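# Loop the blue air tube and plug its end into its coupling

## Task

Curve the blue air tube around so that its loose end comes back, then insert that end deep into the coupling fitted at the tube's opposite end.

## Robot and tools

Robot: two FANUC CRX-5iA arms, left_arm and right_arm, each ending in a two-finger parallel gripper that opens up to 50 mm. In the scene frame the origin sits at table-top height halfway between the nominal bases, +x points out over the table, +z points up, and left_arm is on the +y side (not necessarily the image left). Calibrated bases: left_arm at (+0.067, +0.341, +0.020) m, right_arm at (-0.066, -0.389, +0.020) m, both almost unrotated with +z up.

Frames: every hand position, quaternion, velocity and Hand target that a result prints for an arm is in that arm's own base frame. Fixed cameras and the table use the scene frame. Motion offsets run along the current Hand target's own axes. On the gripper, the fingers point along +z and separate along x. end_effector_position is the spot between the pads, and the fingertips extend 17.5 mm past it. A block juts out about 10 cm toward the gripper's -y side and rotates with it. Printed poses can be a few centimetres off, more at long reach.

The 18-number row is shared by both tools. It holds nine numbers per arm, left first: dx, dy, dz, rx, ry, rz, position, force_limit, speed, then the same nine for the right arm. All values lie in [-1, 1].
- dx..rz are an offset, not a pose. They are measured from the arm's Hand target as it stood when the action or move began. 1.0 equals 0.6 m for translation or 180 degrees for rotation. rx, ry, rz form a single rotation vector. Sending the same offset again moves the arm further. All zeros asks the arm to go back to its Hand target.
- position is absolute: +1 is fully open (50 mm), about -0.65 brings the pads together, and -1 means grip (close until blocked).
- force_limit is the pad force: -1 about 20 N, 0 about 102 N, +1 about 185 N. The real force can be up to about 15 N more.
- speed is the finger speed: -1 is 20 mm/s, 0 is 85, +1 is 150.
- Gripper numbers always act as commands, so 0 is not 'no change'. To leave a gripper alone, send its previous three numbers again.
- New force_limit or speed values take effect only when position changes by at least 0.01.

execute_actions(actions, cameras): actions is a list of actions. Each action is a table of up to 15 rows of 18 numbers, one row per 1/30 s control step. If there are fewer than 15 rows, the last row is held for the remaining steps. Every row of an action is an offset from that action's start pose, not from the row before. An empty list simply reports the state and images.

move(target, speed, blend, blocking, cameras): drives each gripper in a straight line toward its offset. target is one 18-number row or a list of up to 15 rows. Every row in a list counts from the same starting Hand targets. speed is in m/s, from 0.002 to 1 (default 0.25), with turning capped at twice that value in rad/s. You can give one speed per leg. blend, in metres, rounds the corners of a list. With blocking=false the call returns after about 0.5 s while the motion continues. Both paths finish together and are cut off after 10 s. Moves do not avoid obstacles. The result adds a 'move:' line giving the ending (done, off_target, moving, held, fault). It also lists which limits acted: paced means the pose was clipped, held means a check withheld steps. Changed finger numbers in a later row are applied only once everything has come to rest at that row.

wait(seconds 0 to 10) lets the scene run on under the last commands. stop() brakes a running move, but the fingers keep moving. zoom_image(camera, region [x0, y0, x1, y1], at most 504x504 px) enlarges part of the newest image. camera is one of cam_high, cam_table, cam_left_wrist, cam_right_wrist, each 672x504. read_manual returns licence texts only. finished_scene(scene) ends the current scene for good. The goal has to hold afterwards without the robot.

Results: each arm reports end_effector_position (m) and end_effector_quat_wxyz, Hand target, Tool commands, and Joint velocities ('within noise' means the arm is still). Flange force is the outside force along the gripper's x, y, z axes. It is noisy, includes the weight of anything held, and 'no reading' means there is no estimate. object_status codes: 0 moving; 1 blocked while opening; 2 blocked while closing (a grip, which is what you want); 3 reached the commanded position or the pads met (usually nothing is held). To get the opening in mm, compute (250 - position_measured) x 0.202. A MOTOR HOT line warns of overheating. Grippers often stop short of the Hand target. Another action, even all zeros, asks again, or you can send the remaining gap as an offset.

Limits and hazards: at each step the commanded pose is clipped to within 70 mm and 16 degrees of the measured gripper. An arm fault-stops for 10 s if any joint's contact torque reaches its limit (150 N m for the three large joints, 37.6 N m for the wrist joints) or if an outside force of 150 N acts on it. The arms are stiff, so aiming even slightly beyond a firm contact can cause a fault. Approach contacts slowly, because faster moves and deeper targets press harder. After a fault with the arm pinned by its grip, release before moving. A clearance check holds back commands that bring the arms too close, but it does not always prevent contact. Never clamp the other arm's fingers, and avoid hard hits between arms, which can fail the scene. Do not drop things, release parts that are still moving, slam or shove hard, or let anything leave the table. Holding loads, reaching far or pushing toward unreachable poses heats motors and can trigger a 30 to 60 s brake stop. Objects may sometimes be nudged by outside disturbances.

Each tool is called after "Emit:" as a command line: name --argument value for each argument, lists and objects as JSON in quotes; but a table of rows of numbers goes row by row, as --pt "numbers of a row", without its own name.

## Session

Emit:
execute_actions --actions '[]'

Scene clock: 0.00 s.
left_arm: end_effector_position=(+0.6018, +0.2383, +0.1782) position_measured=3 object_status=3 end_effector_quat_wxyz=(-0.024, +0.781, +0.624, -0.024) | right_arm: end_effector_position=(+0.2240, +0.4633, +0.2692) position_measured=3 object_status=3 end_effector_quat_wxyz=(-0.004, -0.250, +0.968, +0.001)
Joint positions: left_arm=[0.558 0.58 0.509 -0.043 -1.553 -0.778] | right_arm=[1.371 0.169 0.159 -0.008 -1.562 0.705]
Joint velocities: within noise
Flange force (N): no reading
Hand target: left_arm +0.6018, +0.2383, +0.1782; -0.024, +0.781, +0.624, -0.024 | right_arm +0.2240, +0.4633, +0.2692; -0.004, -0.250, +0.968, +0.001
Tool commands: left_gripper/position=+1.0 left_gripper/force_limit=+1.0 left_gripper/speed=+1.0 right_gripper/position=+1.0 right_gripper/force_limit=+1.0 right_gripper/speed=+1.0

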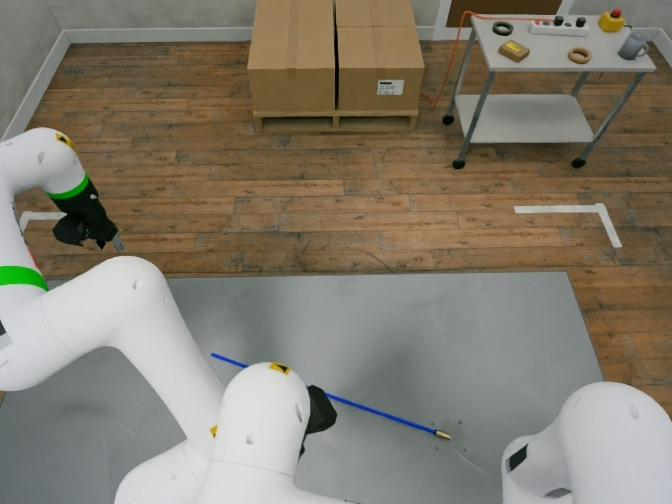

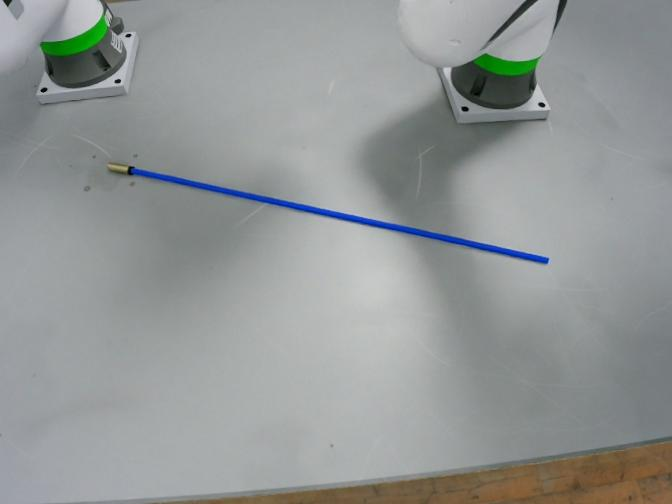

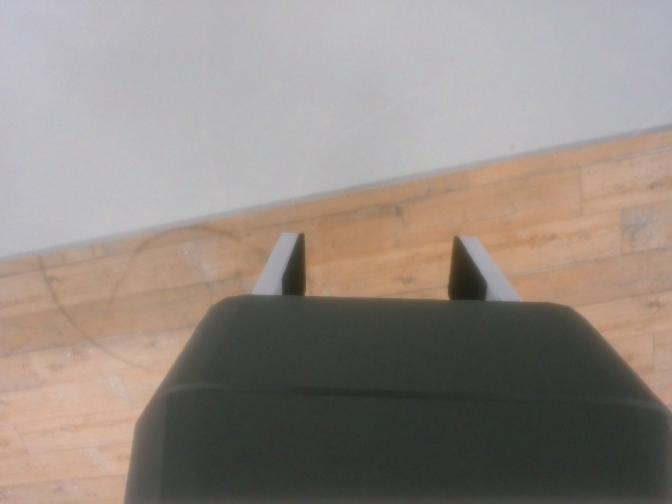

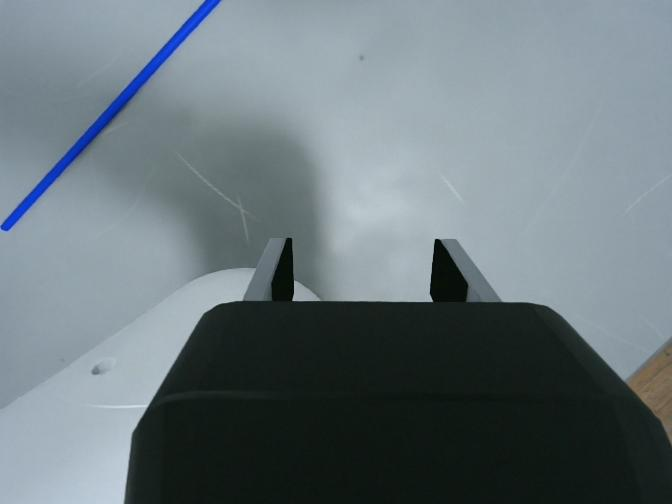

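Emit:
move --pt "-0.304 -0.163 -0.005 -0.0095 -0.007 -0.2395 1 1 1 0.1845 -0.621 0.115 0 0 0.624 1 1 1" --pt "-0.608 -0.325 -0.01 -0.0191 -0.0143 -0.479 1 1 1 0.1845 -0.621 0.115 0 0 -0.75 1 1 1" --speed 0.4

Scene clock: 17.47 s.
left_arm: end_effector_position=(+0.3321, -0.0747, +0.1999) position_measured=3 object_status=3 end_effector_quat_wxyz=(+0.000, +0.143, +0.990, +0.000) | right_arm: end_effector_position=(+0.3068, +0.0836, +0.1995) position_measured=3 object_status=3 end_effector_quat_wxyz=(+0.001, +0.990, -0.140, -0.004)
Joint positions: left_arm=[0.17 -0.273 -0.425 0 -1.418 1.113] | right_arm=[0.682 -0.331 -0.466 -0.005 -1.441 -2.533]
Joint velocities: within noise
Flange force (N): left_arm=[-2.6 -2.3 -4.1] | right_arm=[-1.7 -3.4 -2.0]
Hand target: left_arm +0.3321, -0.0747, +0.1999; +0.000, +0.143, +0.990, +0.000 | right_arm +0.3068, +0.0837, +0.1995; +0.001, +0.990, -0.140, -0.004
Off the commanded pose: left_arm 0.000 m, 0 deg | right_arm 0.000 m, 0 deg.
move: done

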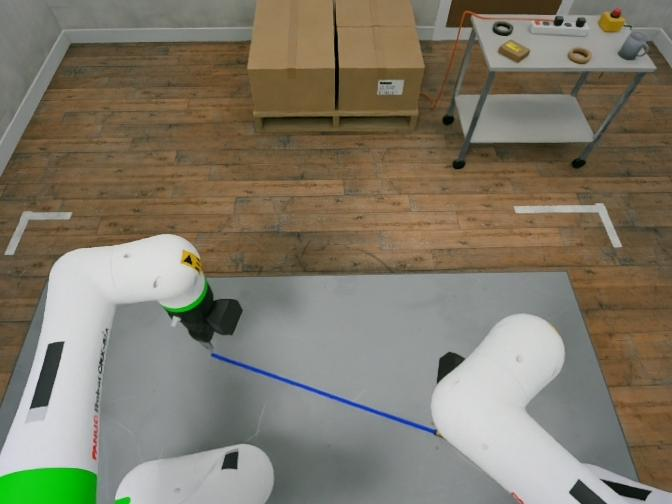

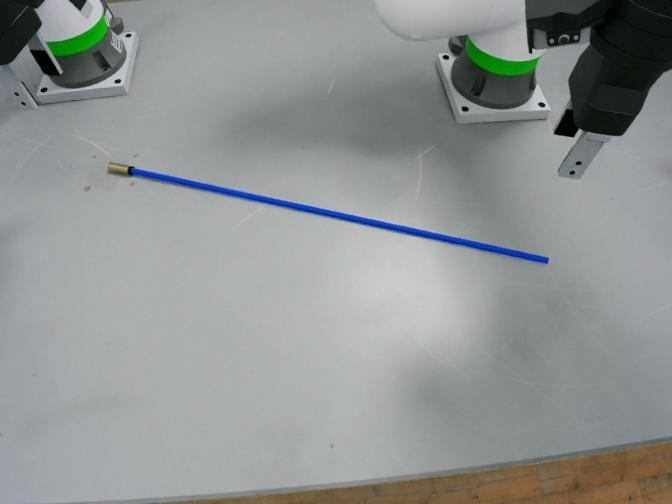

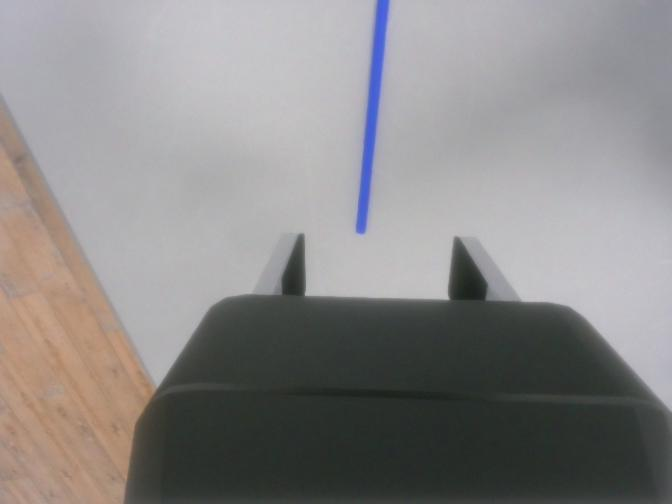

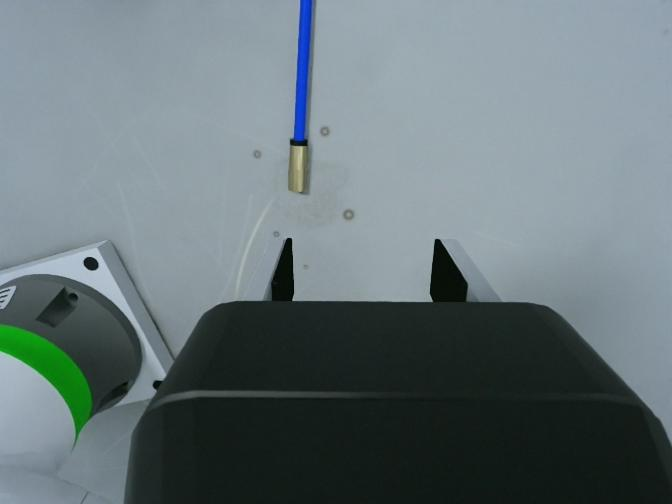

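Emit:
move --target '[0.0102,-0.0317,0.2483,-0.0833,-0.0032,0.0243,1,1,1,-0.0617,-0.01,0.2467,-0.1111,-0.0047,0.0264,1,1,1]' --speed 0.2

Scene clock: 26.80 s.
left_arm: end_effector_position=(+0.3208, -0.0911, +0.0509) position_measured=3 object_status=3 end_effector_quat_wxyz=(+0.024, +0.180, +0.975, +0.129) | right_arm: end_effector_position=(+0.2718, +0.0997, +0.0518) position_measured=3 object_status=3 end_effector_quat_wxyz=(+0.172, +0.968, -0.178, -0.035)
Joint positions: left_arm=[-0.142 -0.117 -0.611 -0.298 -1.038 1.496] | right_arm=[0.926 -0.009 -0.652 0.093 -1.271 -2.903]
Joint velocities: within noise
Flange force (N): left_arm=[-3.7 -2.9 -3.8] | right_arm=[-3.3 -1.9 -1.4]
Hand target: left_arm +0.3208, -0.0911, +0.0509; +0.024, +0.180, +0.975, +0.129 | right_arm +0.2718, +0.0997, +0.0518; +0.172, +0.968, -0.178, -0.035
Off the commanded pose: left_arm 0.000 m, 0 deg | right_arm 0.000 m, 0 deg.
move: done

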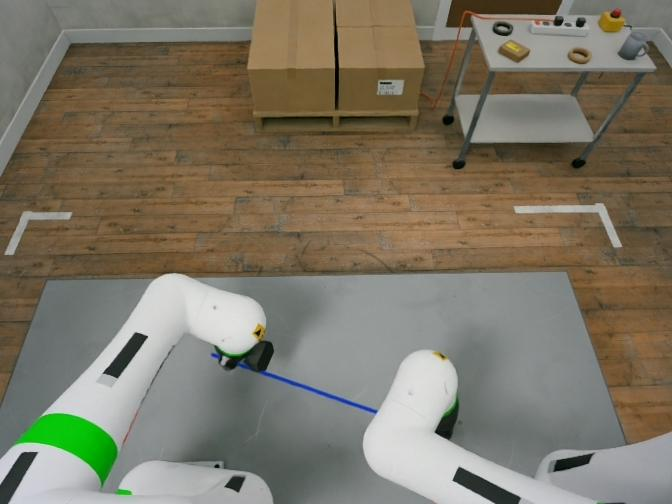

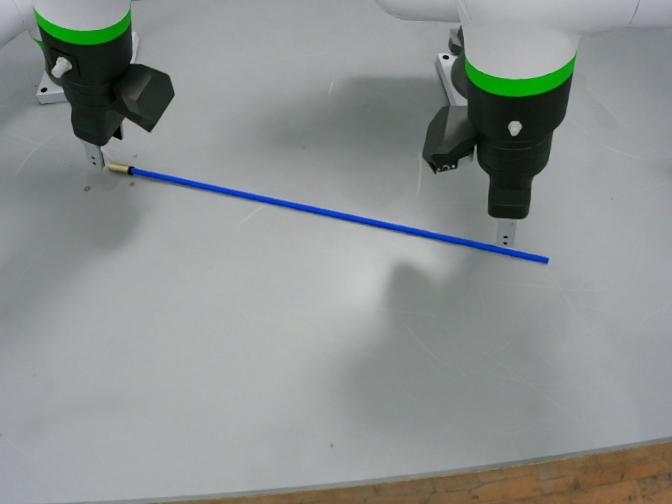

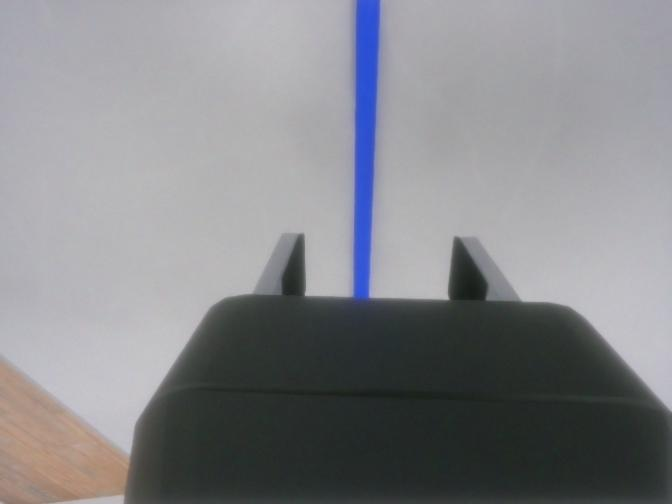

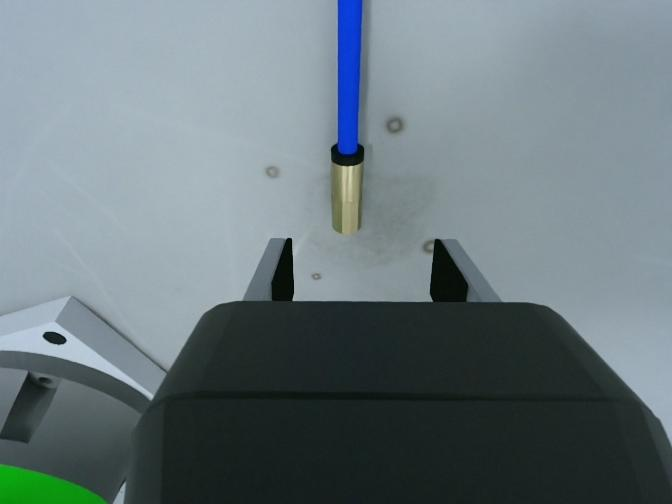

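Emit:
move --target '[-0.005,-0.019,0.071,0,0,0,1,1,1,-0.0043,-0.0205,0.0712,0,0,0,1,1,1]' --speed 0.1

Emit:
zoom_image --camera "cam_table" --region '[420, 160, 588, 286]'

Emit:
zoom_image --camera "cam_table" --region '[50, 100, 218, 226]'

Scene clock: 29.53 s.
left_arm: end_effector_position=(+0.3236, -0.0921, +0.0069) position_measured=3 object_status=3 end_effector_quat_wxyz=(+0.024, +0.180, +0.975, +0.129) | right_arm: end_effector_position=(+0.2679, +0.0978, +0.0075) position_measured=3 object_status=3 end_effector_quat_wxyz=(+0.172, +0.968, -0.178, -0.035)
Joint positions: left_arm=[-0.147 -0.022 -0.645 -0.325 -0.917 1.548] | right_arm=[0.932 0.065 -0.708 0.096 -1.141 -2.92]
Joint velocities: within noise
Flange force (N): left_arm=[-2.9 -2.1 -3.6] | right_arm=[-4.0 -1.6 -0.9]
Hand target: left_arm +0.3236, -0.0921, +0.0068; +0.024, +0.180, +0.975, +0.129 | right_arm +0.2679, +0.0977, +0.0075; +0.172, +0.968, -0.178, -0.035
Off the commanded pose: left_arm 0.000 m, 0 deg | right_arm 0.000 m, 0 deg.
move: done

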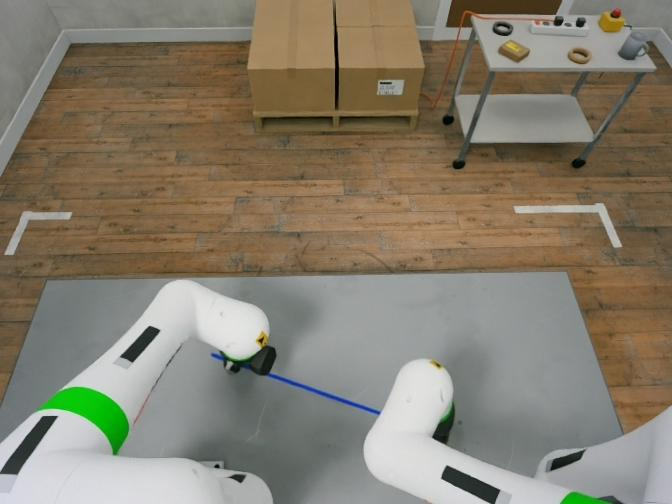

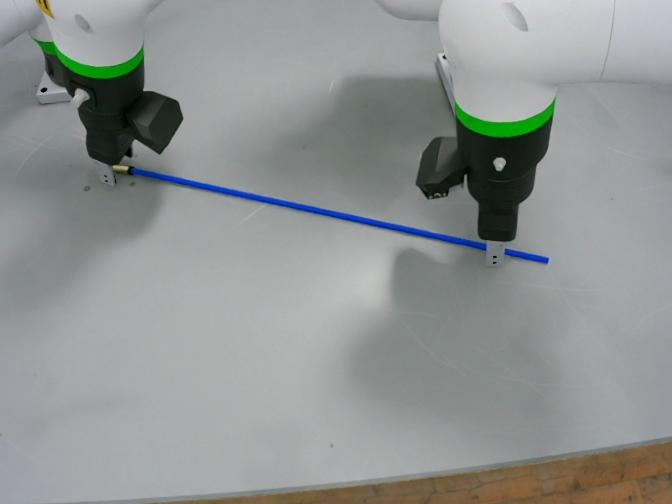

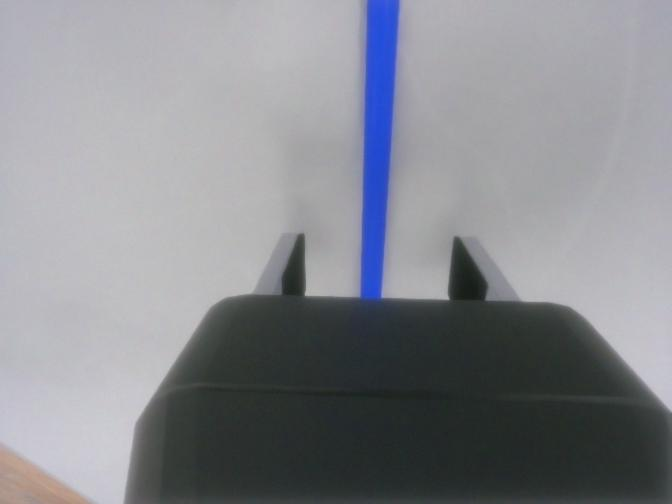

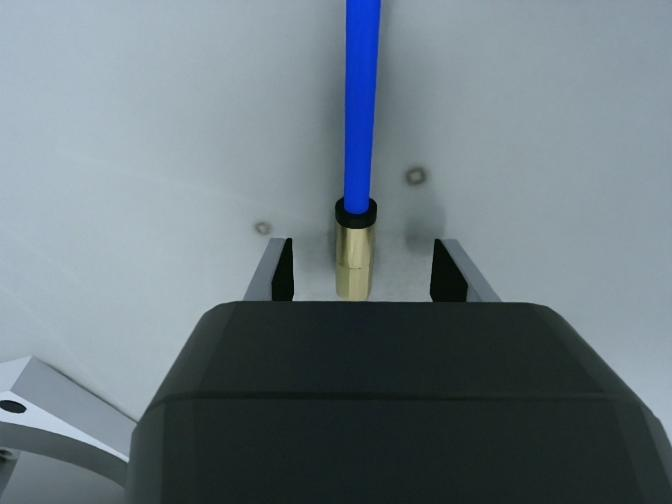

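Scaled by 3.000 from the camera's 672x504 image, which has a finer 960x720 frame.

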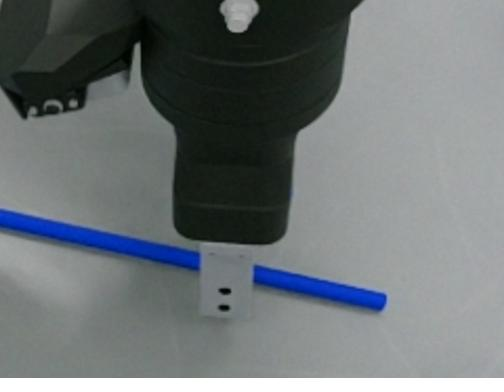

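Scaled by 3.000 from the camera's 672x504 image, which has a finer 960x720 frame.

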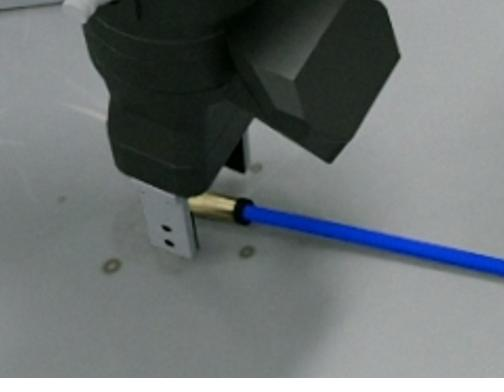

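Emit:
move --target '[0,-0.0026,0.0097,0,0,0,1,1,1,0,-0.0034,0.0094,0,0,0,1,1,1]' --speed 0.02

Emit:
zoom_image --camera "cam_table" --region '[420, 160, 588, 286]'

Emit:
zoom_image --camera "cam_table" --region '[50, 100, 218, 226]'

Scene clock: 31.90 s.
left_arm: end_effector_position=(+0.3236, -0.0921, +0.0008) position_measured=3 object_status=3 end_effector_quat_wxyz=(+0.024, +0.180, +0.975, +0.129) | right_arm: end_effector_position=(+0.2679, +0.0977, +0.0015) position_measured=3 object_status=3 end_effector_quat_wxyz=(+0.172, +0.968, -0.178, -0.035)
Joint positions: left_arm=[-0.148 -0.009 -0.649 -0.329 -0.9 1.556] | right_arm=[0.932 0.078 -0.713 0.096 -1.123 -2.922]
Joint velocities: within noise
Flange force (N): left_arm=[-2.3 -2.1 -4.5] | right_arm=[-3.5 -1.5 -0.9]
Hand target: left_arm +0.3236, -0.0921, +0.0008; +0.024, +0.180, +0.975, +0.129 | right_arm +0.2678, +0.0977, +0.0015; +0.172, +0.968, -0.178, -0.035
Off the commanded pose: left_arm 0.000 m, 0 deg | right_arm 0.000 m, 0 deg.
move: done

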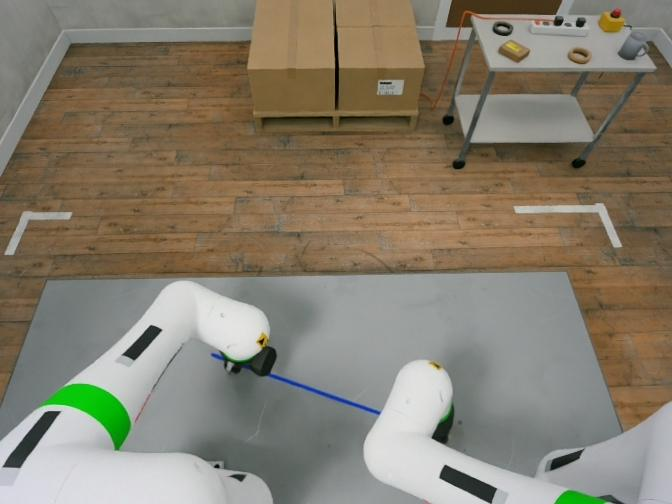

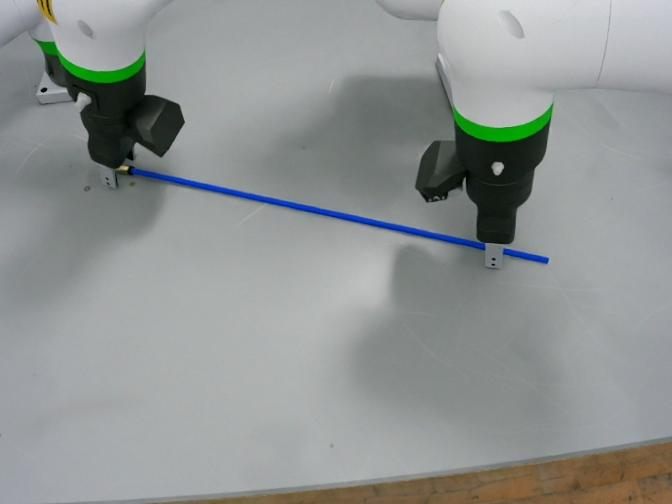

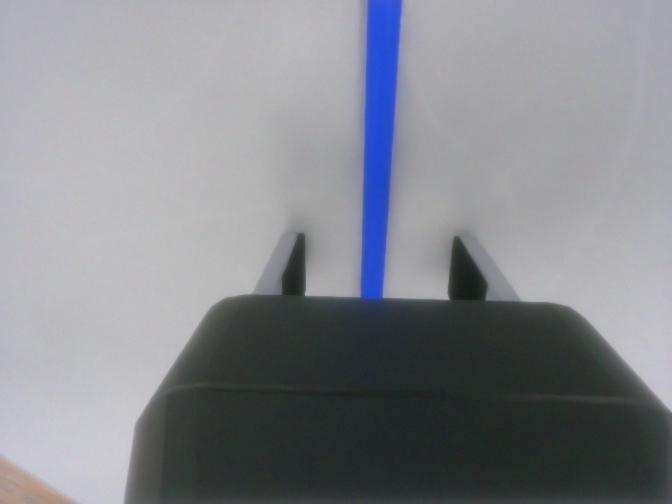

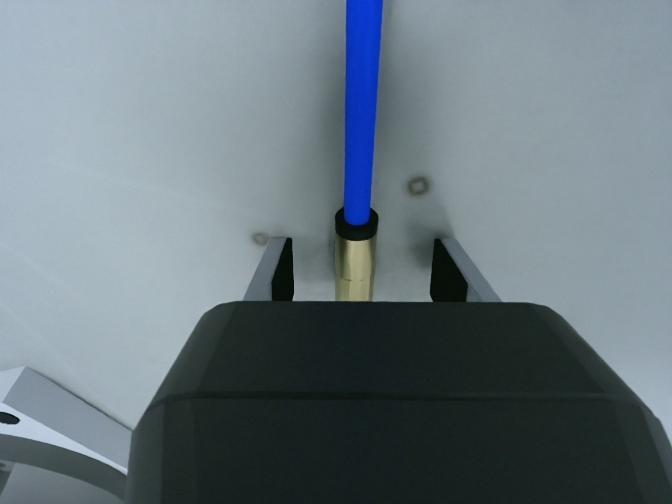

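Scaled by 3.000 from the camera's 672x504 image, which has a finer 960x720 frame.

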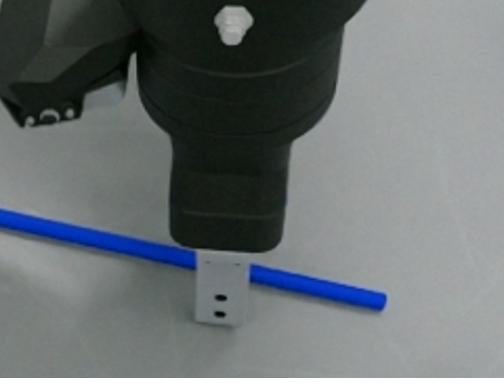

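Scaled by 3.000 from the camera's 672x504 image, which has a finer 960x720 frame.

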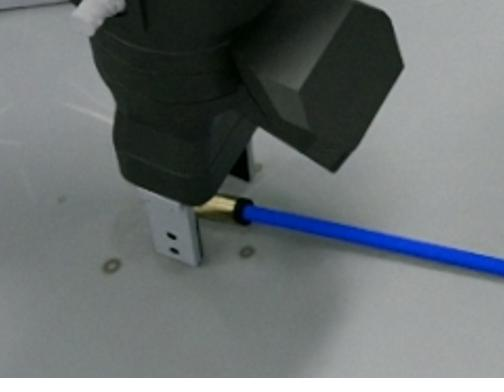

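Emit:
execute_actions --actions '[[[0,0,0,0,0,0,-1,-0.1,-1,0,0,0,0,0,0,-1,0,-1]],[[0,0,0,0,0,0,-1,-0.1,-1,0,0,0,0,0,0,-1,0,-1]],[[0,0,0,0,0,0,-1,-0.1,-1,0,0,0,0,0,0,-1,0,-1]],[[0,0,0,0,0,0,-1,-0.1,-1,0,0,0,0,0,0,-1,0,-1]],[[0,0,0,0,0,0,-1,-0.1,-1,0,0,0,0,0,0,-1,0,-1]]]'

Emit:
zoom_image --camera "cam_table" --region '[50, 100, 218, 226]'

Scene clock: 35.50 s.
left_arm: end_effector_position=(+0.3236, -0.0921, +0.0008) position_measured=224 object_status=2 end_effector_quat_wxyz=(+0.024, +0.180, +0.975, +0.129) | right_arm: end_effector_position=(+0.2678, +0.0977, +0.0015) position_measured=189 object_status=2 end_effector_quat_wxyz=(+0.172, +0.968, -0.178, -0.035)
Joint positions: left_arm=[-0.148 -0.009 -0.649 -0.329 -0.9 1.556] | right_arm=[0.932 0.078 -0.713 0.096 -1.123 -2.922]
Joint velocities: within noise
Flange force (N): left_arm=[0.1 1.9 -24.3] | right_arm=[-3.9 -1.8 -1.0]
Flange force at the end of the 1st action (N): left_arm=[-2.1 -2.2 -3.9] | right_arm=[-3.9 -2.3 -0.9]
Flange force at the end of the 2nd action (N): left_arm=[-2.6 -2.3 -4.4] | right_arm=[-3.6 -2.4 -0.9]
Flange force at the end of the 3rd action (N): left_arm=[-2.5 -2.5 -4.4] | right_arm=[-3.5 -1.8 -0.9]
Flange force at the end of the 4th action (N): left_arm=[-2.5 -2.0 -4.6] | right_arm=[-3.8 -1.8 -1.0]
Hand target: left_arm +0.3236, -0.0921, +0.0008; +0.024, +0.180, +0.975, +0.129 | right_arm +0.2678, +0.0977, +0.0015; +0.172, +0.968, -0.178, -0.035
Off the commanded pose: left_arm 0.000 m, 0 deg | right_arm 0.000 m, 0 deg.

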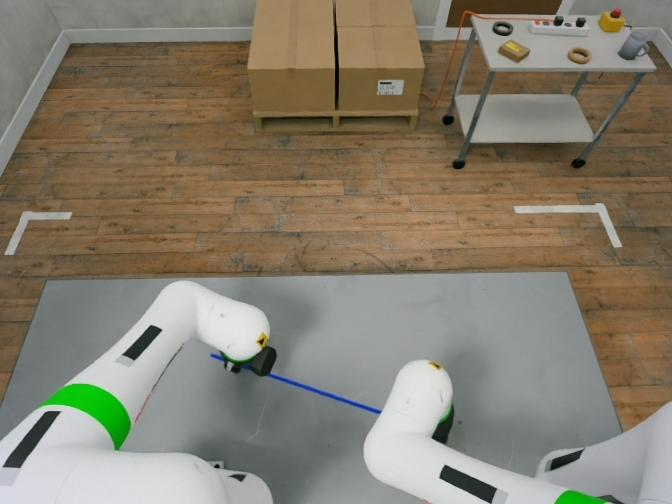

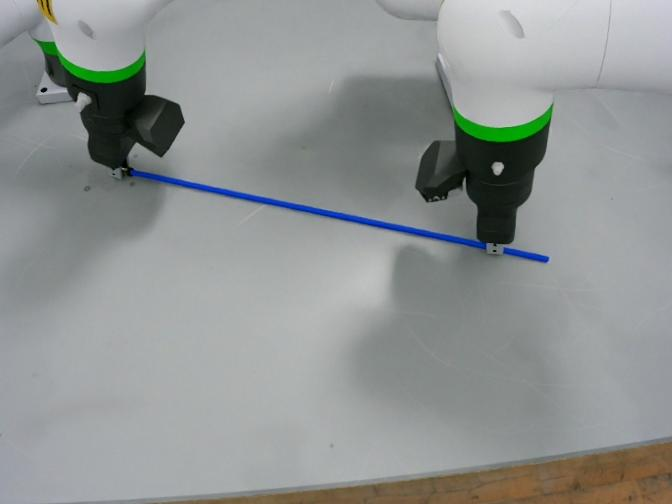

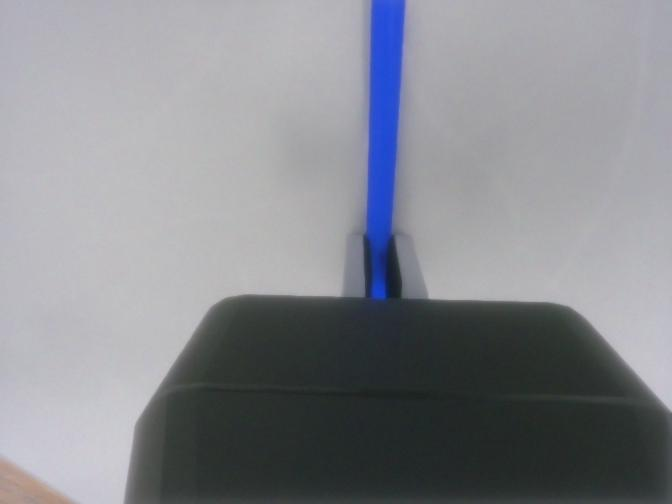

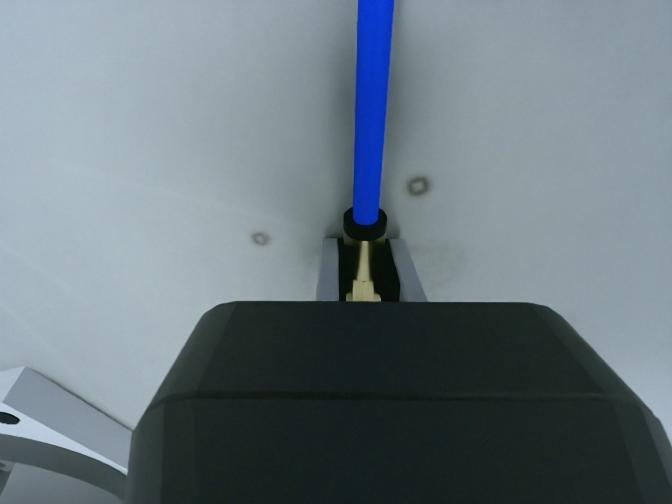

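Scaled by 3.000 from the camera's 672x504 image, which has a finer 960x720 frame.

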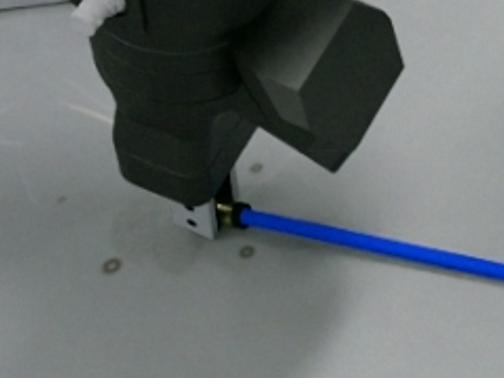

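Emit:
execute_actions --actions '[[[0,0,0,0,0,0,1,-0.1,-1,0,0,0,0,0,0,-1,0,-1]],[[0,0,0,0,0,0,1,-0.1,-1,0,0,0,0,0,0,-1,0,-1]],[[0,0,0,0,0,0,1,-0.1,-1,0,0,0,0,0,0,-1,0,-1]]]' --cameras '[]'

Emit:
move --target '[0,-0.0135,-0.0012,0.0444,0,0,1,-0.1,-1,0,0,0,0,0,0,-1,0,-1]' --speed 0.05

Emit:
zoom_image --camera "cam_table" --region '[420, 160, 588, 286]'

Scene clock: 40.80 s.
left_arm: end_effector_position=(+0.3236, -0.0921, +0.0008) position_measured=3 object_status=3 end_effector_quat_wxyz=(+0.024, +0.180, +0.975, +0.129) | right_arm: end_effector_position=(+0.2678, +0.0977, +0.0015) position_measured=189 object_status=2 end_effector_quat_wxyz=(+0.172, +0.968, -0.178, -0.035)
Joint positions: left_arm=[-0.148 -0.009 -0.649 -0.329 -0.9 1.556] | right_arm=[0.932 0.078 -0.713 0.096 -1.123 -2.922]
Joint velocities: within noise
Flange force (N): left_arm=[-1.9 -2.1 -4.2] | right_arm=[-3.3 -1.9 -1.1]
Flange force at the end of the 1st action (N): left_arm=[-2.2 -2.0 -4.6] | right_arm=[-3.6 -2.5 -0.6]
Flange force at the end of the 2nd action (N): left_arm=[-2.5 -2.0 -4.6] | right_arm=[-3.6 -2.1 -0.9]
Hand target: left_arm +0.3236, -0.0921, +0.0008; +0.024, +0.180, +0.975, +0.129 | right_arm +0.2678, +0.0977, +0.0015; +0.172, +0.968, -0.178, -0.035
Off the commanded pose: left_arm 0.000 m, 0 deg | right_arm 0.000 m, 0 deg.
No camera images: "cameras" was empty.

Scene clock: 42.53 s.
left_arm: end_effector_position=(+0.3208, -0.0996, -0.0006) position_measured=3 object_status=3 end_effector_quat_wxyz=(+0.011, +0.181, +0.982, +0.060) | right_arm: end_effector_position=(+0.2678, +0.0977, +0.0015) position_measured=189 object_status=2 end_effector_quat_wxyz=(+0.172, +0.968, -0.178, -0.035)
Joint positions: left_arm=[-0.023 -0.034 -0.706 -0.153 -0.863 1.327] | right_arm=[0.932 0.078 -0.713 0.096 -1.123 -2.922]
Joint velocities: within noise
Flange force (N): left_arm=[-2.4 -2.8 -5.2] | right_arm=[-3.4 -2.3 -0.4]
Hand target: left_arm +0.3208, -0.0996, -0.0006; +0.011, +0.181, +0.982, +0.060 | right_arm +0.2678, +0.0977, +0.0015; +0.172, +0.968, -0.178, -0.035
Off the commanded pose: left_arm 0.000 m, 0 deg | right_arm 0.000 m, 0 deg.
move: done

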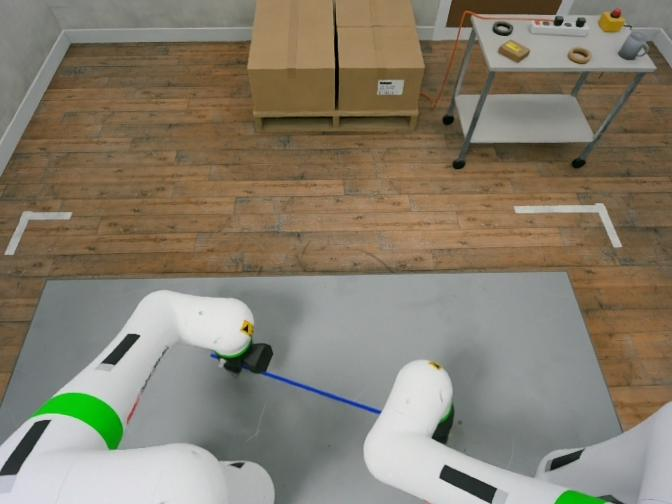

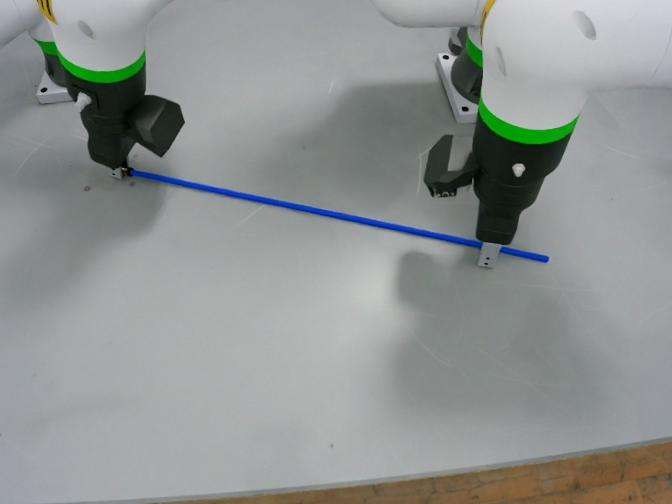

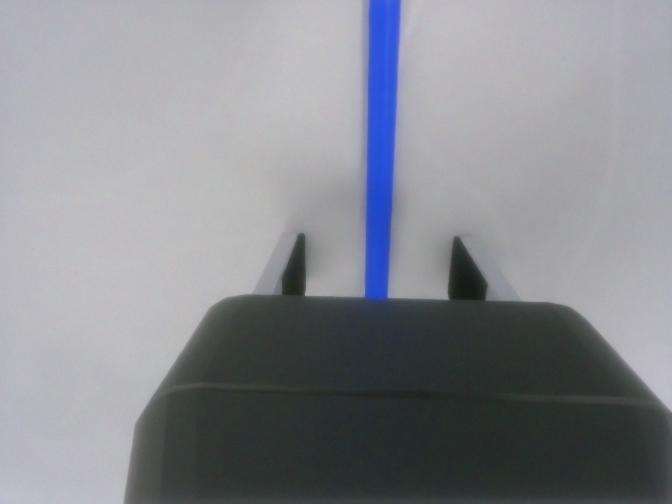

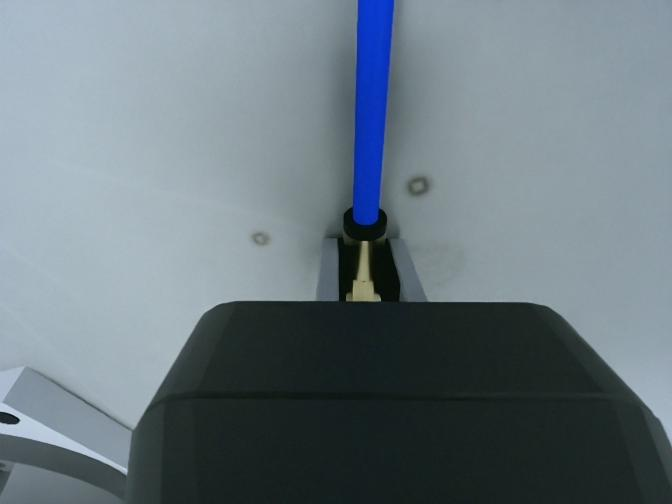

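Scaled by 3.000 from the camera's 672x504 image, which has a finer 960x720 frame.

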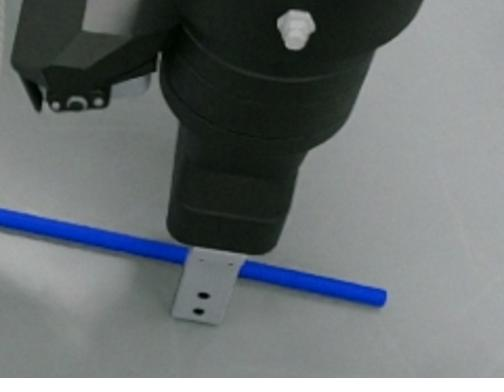

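Emit:
execute_actions --actions '[[[0,0,0,0,0,0,-1,-0.1,-1,0,0,0,0,0,0,-1,0,-1]],[[0,0,0,0,0,0,-1,-0.1,-1,0,0,0,0,0,0,-1,0,-1]],[[0,0,0,0,0,0,-1,-0.1,-1,0,0,0,0,0,0,-1,0,-1]],[[0,0,0,0,0,0,-1,-0.1,-1,0,0,0,0,0,0,-1,0,-1]],[[0,0,0,0,0,0,-1,-0.1,-1,0,0,0,0,0,0,-1,0,-1]]]' --cameras '["cam_left_wrist"]'

Scene clock: 45.77 s.
left_arm: end_effector_position=(+0.3208, -0.0996, -0.0006) position_measured=220 object_status=2 end_effector_quat_wxyz=(+0.011, +0.181, +0.982, +0.060) | right_arm: end_effector_position=(+0.2678, +0.0977, +0.0015) position_measured=189 object_status=2 end_effector_quat_wxyz=(+0.172, +0.968, -0.178, -0.035)
Joint positions: left_arm=[-0.023 -0.034 -0.707 -0.153 -0.863 1.327] | right_arm=[0.932 0.078 -0.713 0.096 -1.123 -2.922]
Joint velocities: within noise
Flange force (N): left_arm=[-2.8 -2.5 -9.0] | right_arm=[-3.5 -2.4 -0.8]
Flange force at the end of the 1st action (N): left_arm=[-3.0 -2.7 -4.0] | right_arm=[-3.4 -2.2 -0.8]
Flange force at the end of the 2nd action (N): left_arm=[-3.1 -2.2 -4.2] | right_arm=[-3.7 -1.9 -0.6]
Flange force at the end of the 3rd action (N): left_arm=[-3.5 -2.7 -4.0] | right_arm=[-3.9 -1.9 -0.7]
Flange force at the end of the 4th action (N): left_arm=[-3.0 -2.7 -4.4] | right_arm=[-3.6 -2.3 -0.6]
Hand target: left_arm +0.3208, -0.0996, -0.0006; +0.011, +0.181, +0.982, +0.060 | right_arm +0.2678, +0.0977, +0.0015; +0.172, +0.968, -0.178, -0.035
Off the commanded pose: left_arm 0.000 m, 0 deg | right_arm 0.000 m, 0 deg.
Images, in order (width x height): cam_left_wrist 672x504.

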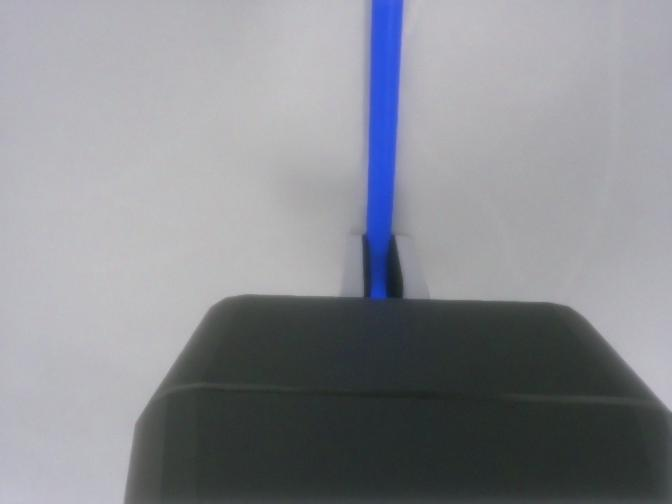

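Emit:
move --target '[0,0.0285,-0.2316,0,0,0,-1,-0.1,-1,0,0.0798,-0.2193,0,0,0,-1,0,-1]' --speed 0.08

Scene clock: 48.40 s.
left_arm: end_effector_position=(+0.3208, -0.0997, +0.1394) position_measured=220 object_status=2 end_effector_quat_wxyz=(+0.011, +0.181, +0.982, +0.060) | right_arm: end_effector_position=(+0.2690, +0.0977, +0.1415) position_measured=189 object_status=2 end_effector_quat_wxyz=(+0.172, +0.968, -0.178, -0.035)
Joint positions: left_arm=[-0.021 -0.246 -0.519 -0.122 -1.259 1.263] | right_arm=[0.929 -0.14 -0.534 0.088 -1.519 -2.883]
Joint velocities: within noise
Flange force (N): left_arm=[-3.2 -2.8 -4.8] | right_arm=[-3.2 -2.4 -1.0]
Hand target: left_arm +0.3208, -0.0997, +0.1394; +0.011, +0.181, +0.982, +0.060 | right_arm +0.2690, +0.0978, +0.1415; +0.172, +0.968, -0.178, -0.035
Off the commanded pose: left_arm 0.000 m, 0 deg | right_arm 0.000 m, 0 deg.
move: done

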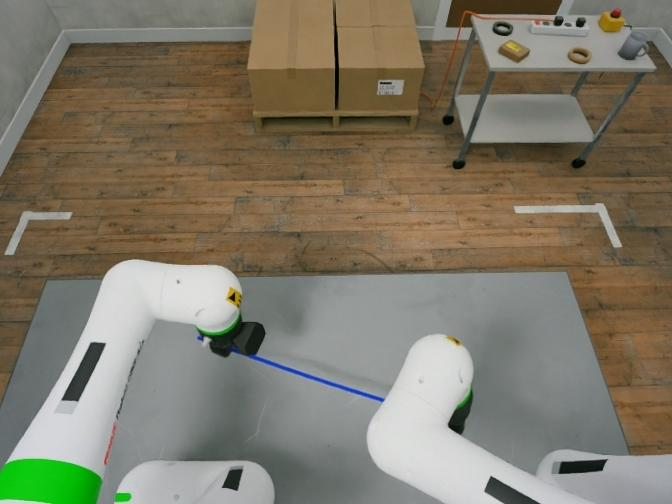

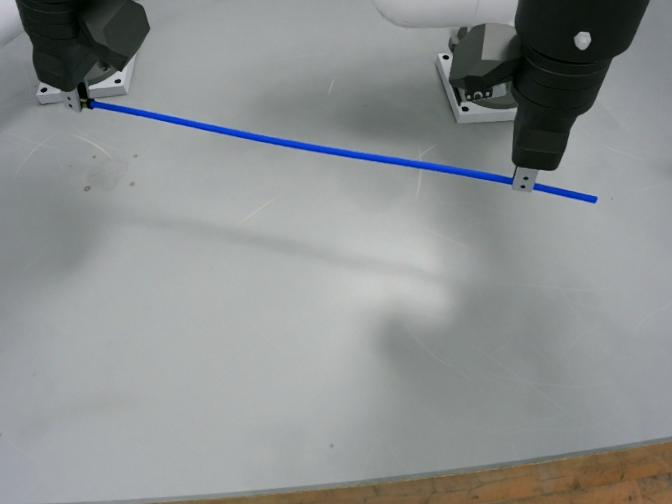

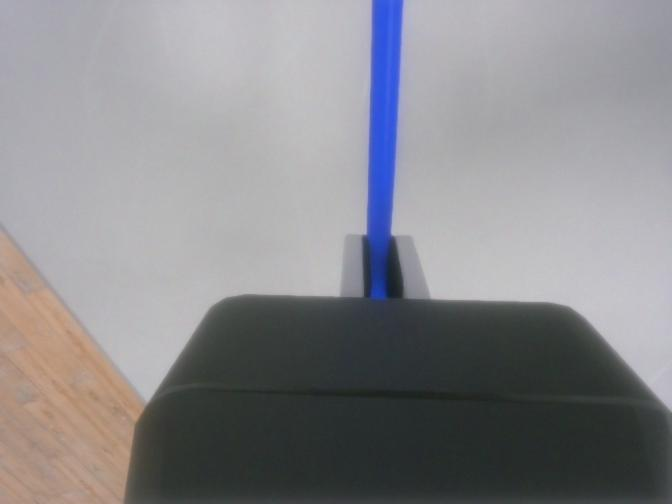

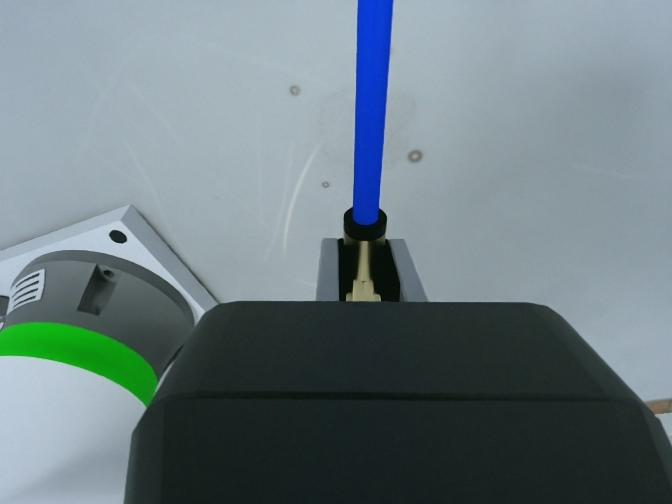

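Emit:
move --pt "-0.0157 -0.0065 -0.0008 0 -0.018 0.1467 -1 -0.1 -1 0.0695 -0.0393 -0.0143 0 0.0633 -0.1739 -1 0 -1" --pt "-0.0342 -0.0538 -0.0067 0 -0.0361 0.2939 -1 -0.1 -1 0.1292 -0.1225 -0.0445 0 0.1265 -0.3478 -1 0 -1" --pt "-0.0623 -0.1305 -0.016 0 -0.0542 0.4411 -1 -0.1 -1 0.168 -0.2352 -0.0857 0 0.1896 -0.5212 -1 0 -1" --speed 0.12 --blend 0.015

Scene clock: 61.03 s.
left_arm: end_effector_position=(+0.3276, -0.1867, +0.1394) position_measured=220 object_status=2 end_effector_quat_wxyz=(+0.047, +0.770, +0.636, +0.039) | right_arm: end_effector_position=(+0.4167, +0.2022, +0.1404) position_measured=189 object_status=2 end_effector_quat_wxyz=(+0.132, +0.761, +0.627, +0.107)
Joint positions: left_arm=[-0.164 -0.231 -0.545 0.003 -1.134 -0.027] | right_arm=[0.938 -0.093 -0.574 0.375 -0.976 -1.324]
Joint velocities: within noise
Flange force (N): left_arm=[-4.1 2.1 -4.1] | right_arm=[3.2 -1.2 -1.5]
Hand target: left_arm +0.3276, -0.1867, +0.1394; +0.047, +0.770, +0.636, +0.039 | right_arm +0.4167, +0.2022, +0.1404; +0.132, +0.761, +0.627, +0.107
Off the commanded pose: left_arm 0.000 m, 0 deg | right_arm 0.000 m, 0 deg.
move: done

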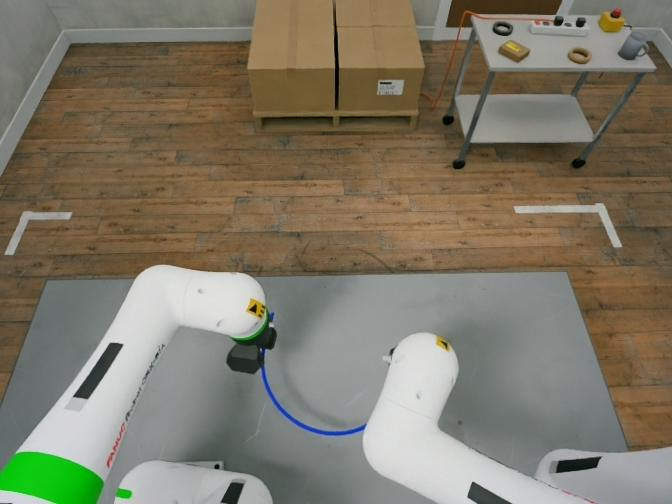

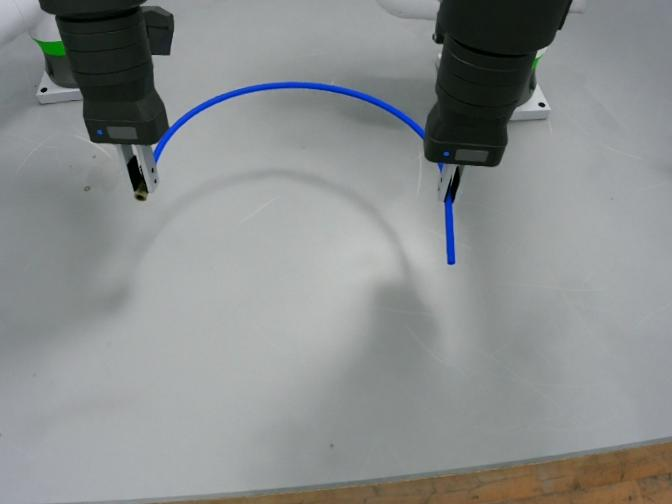

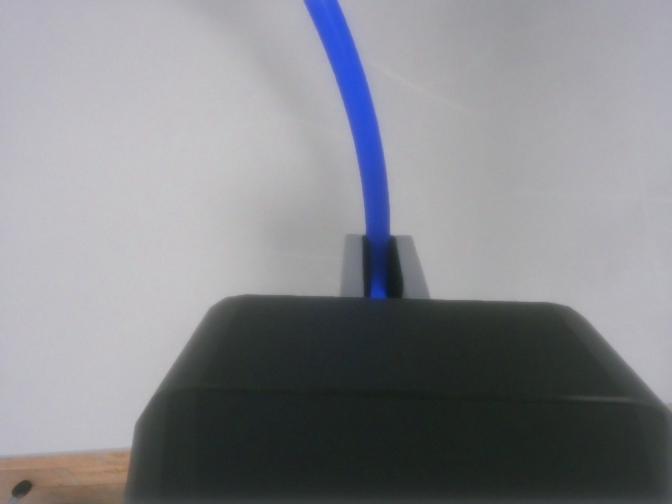

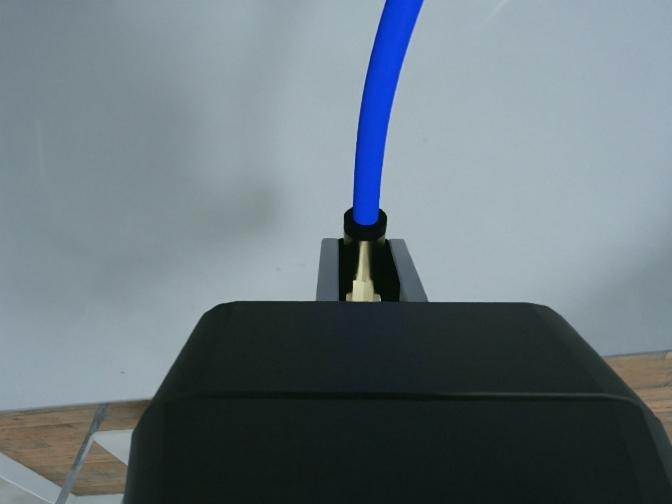

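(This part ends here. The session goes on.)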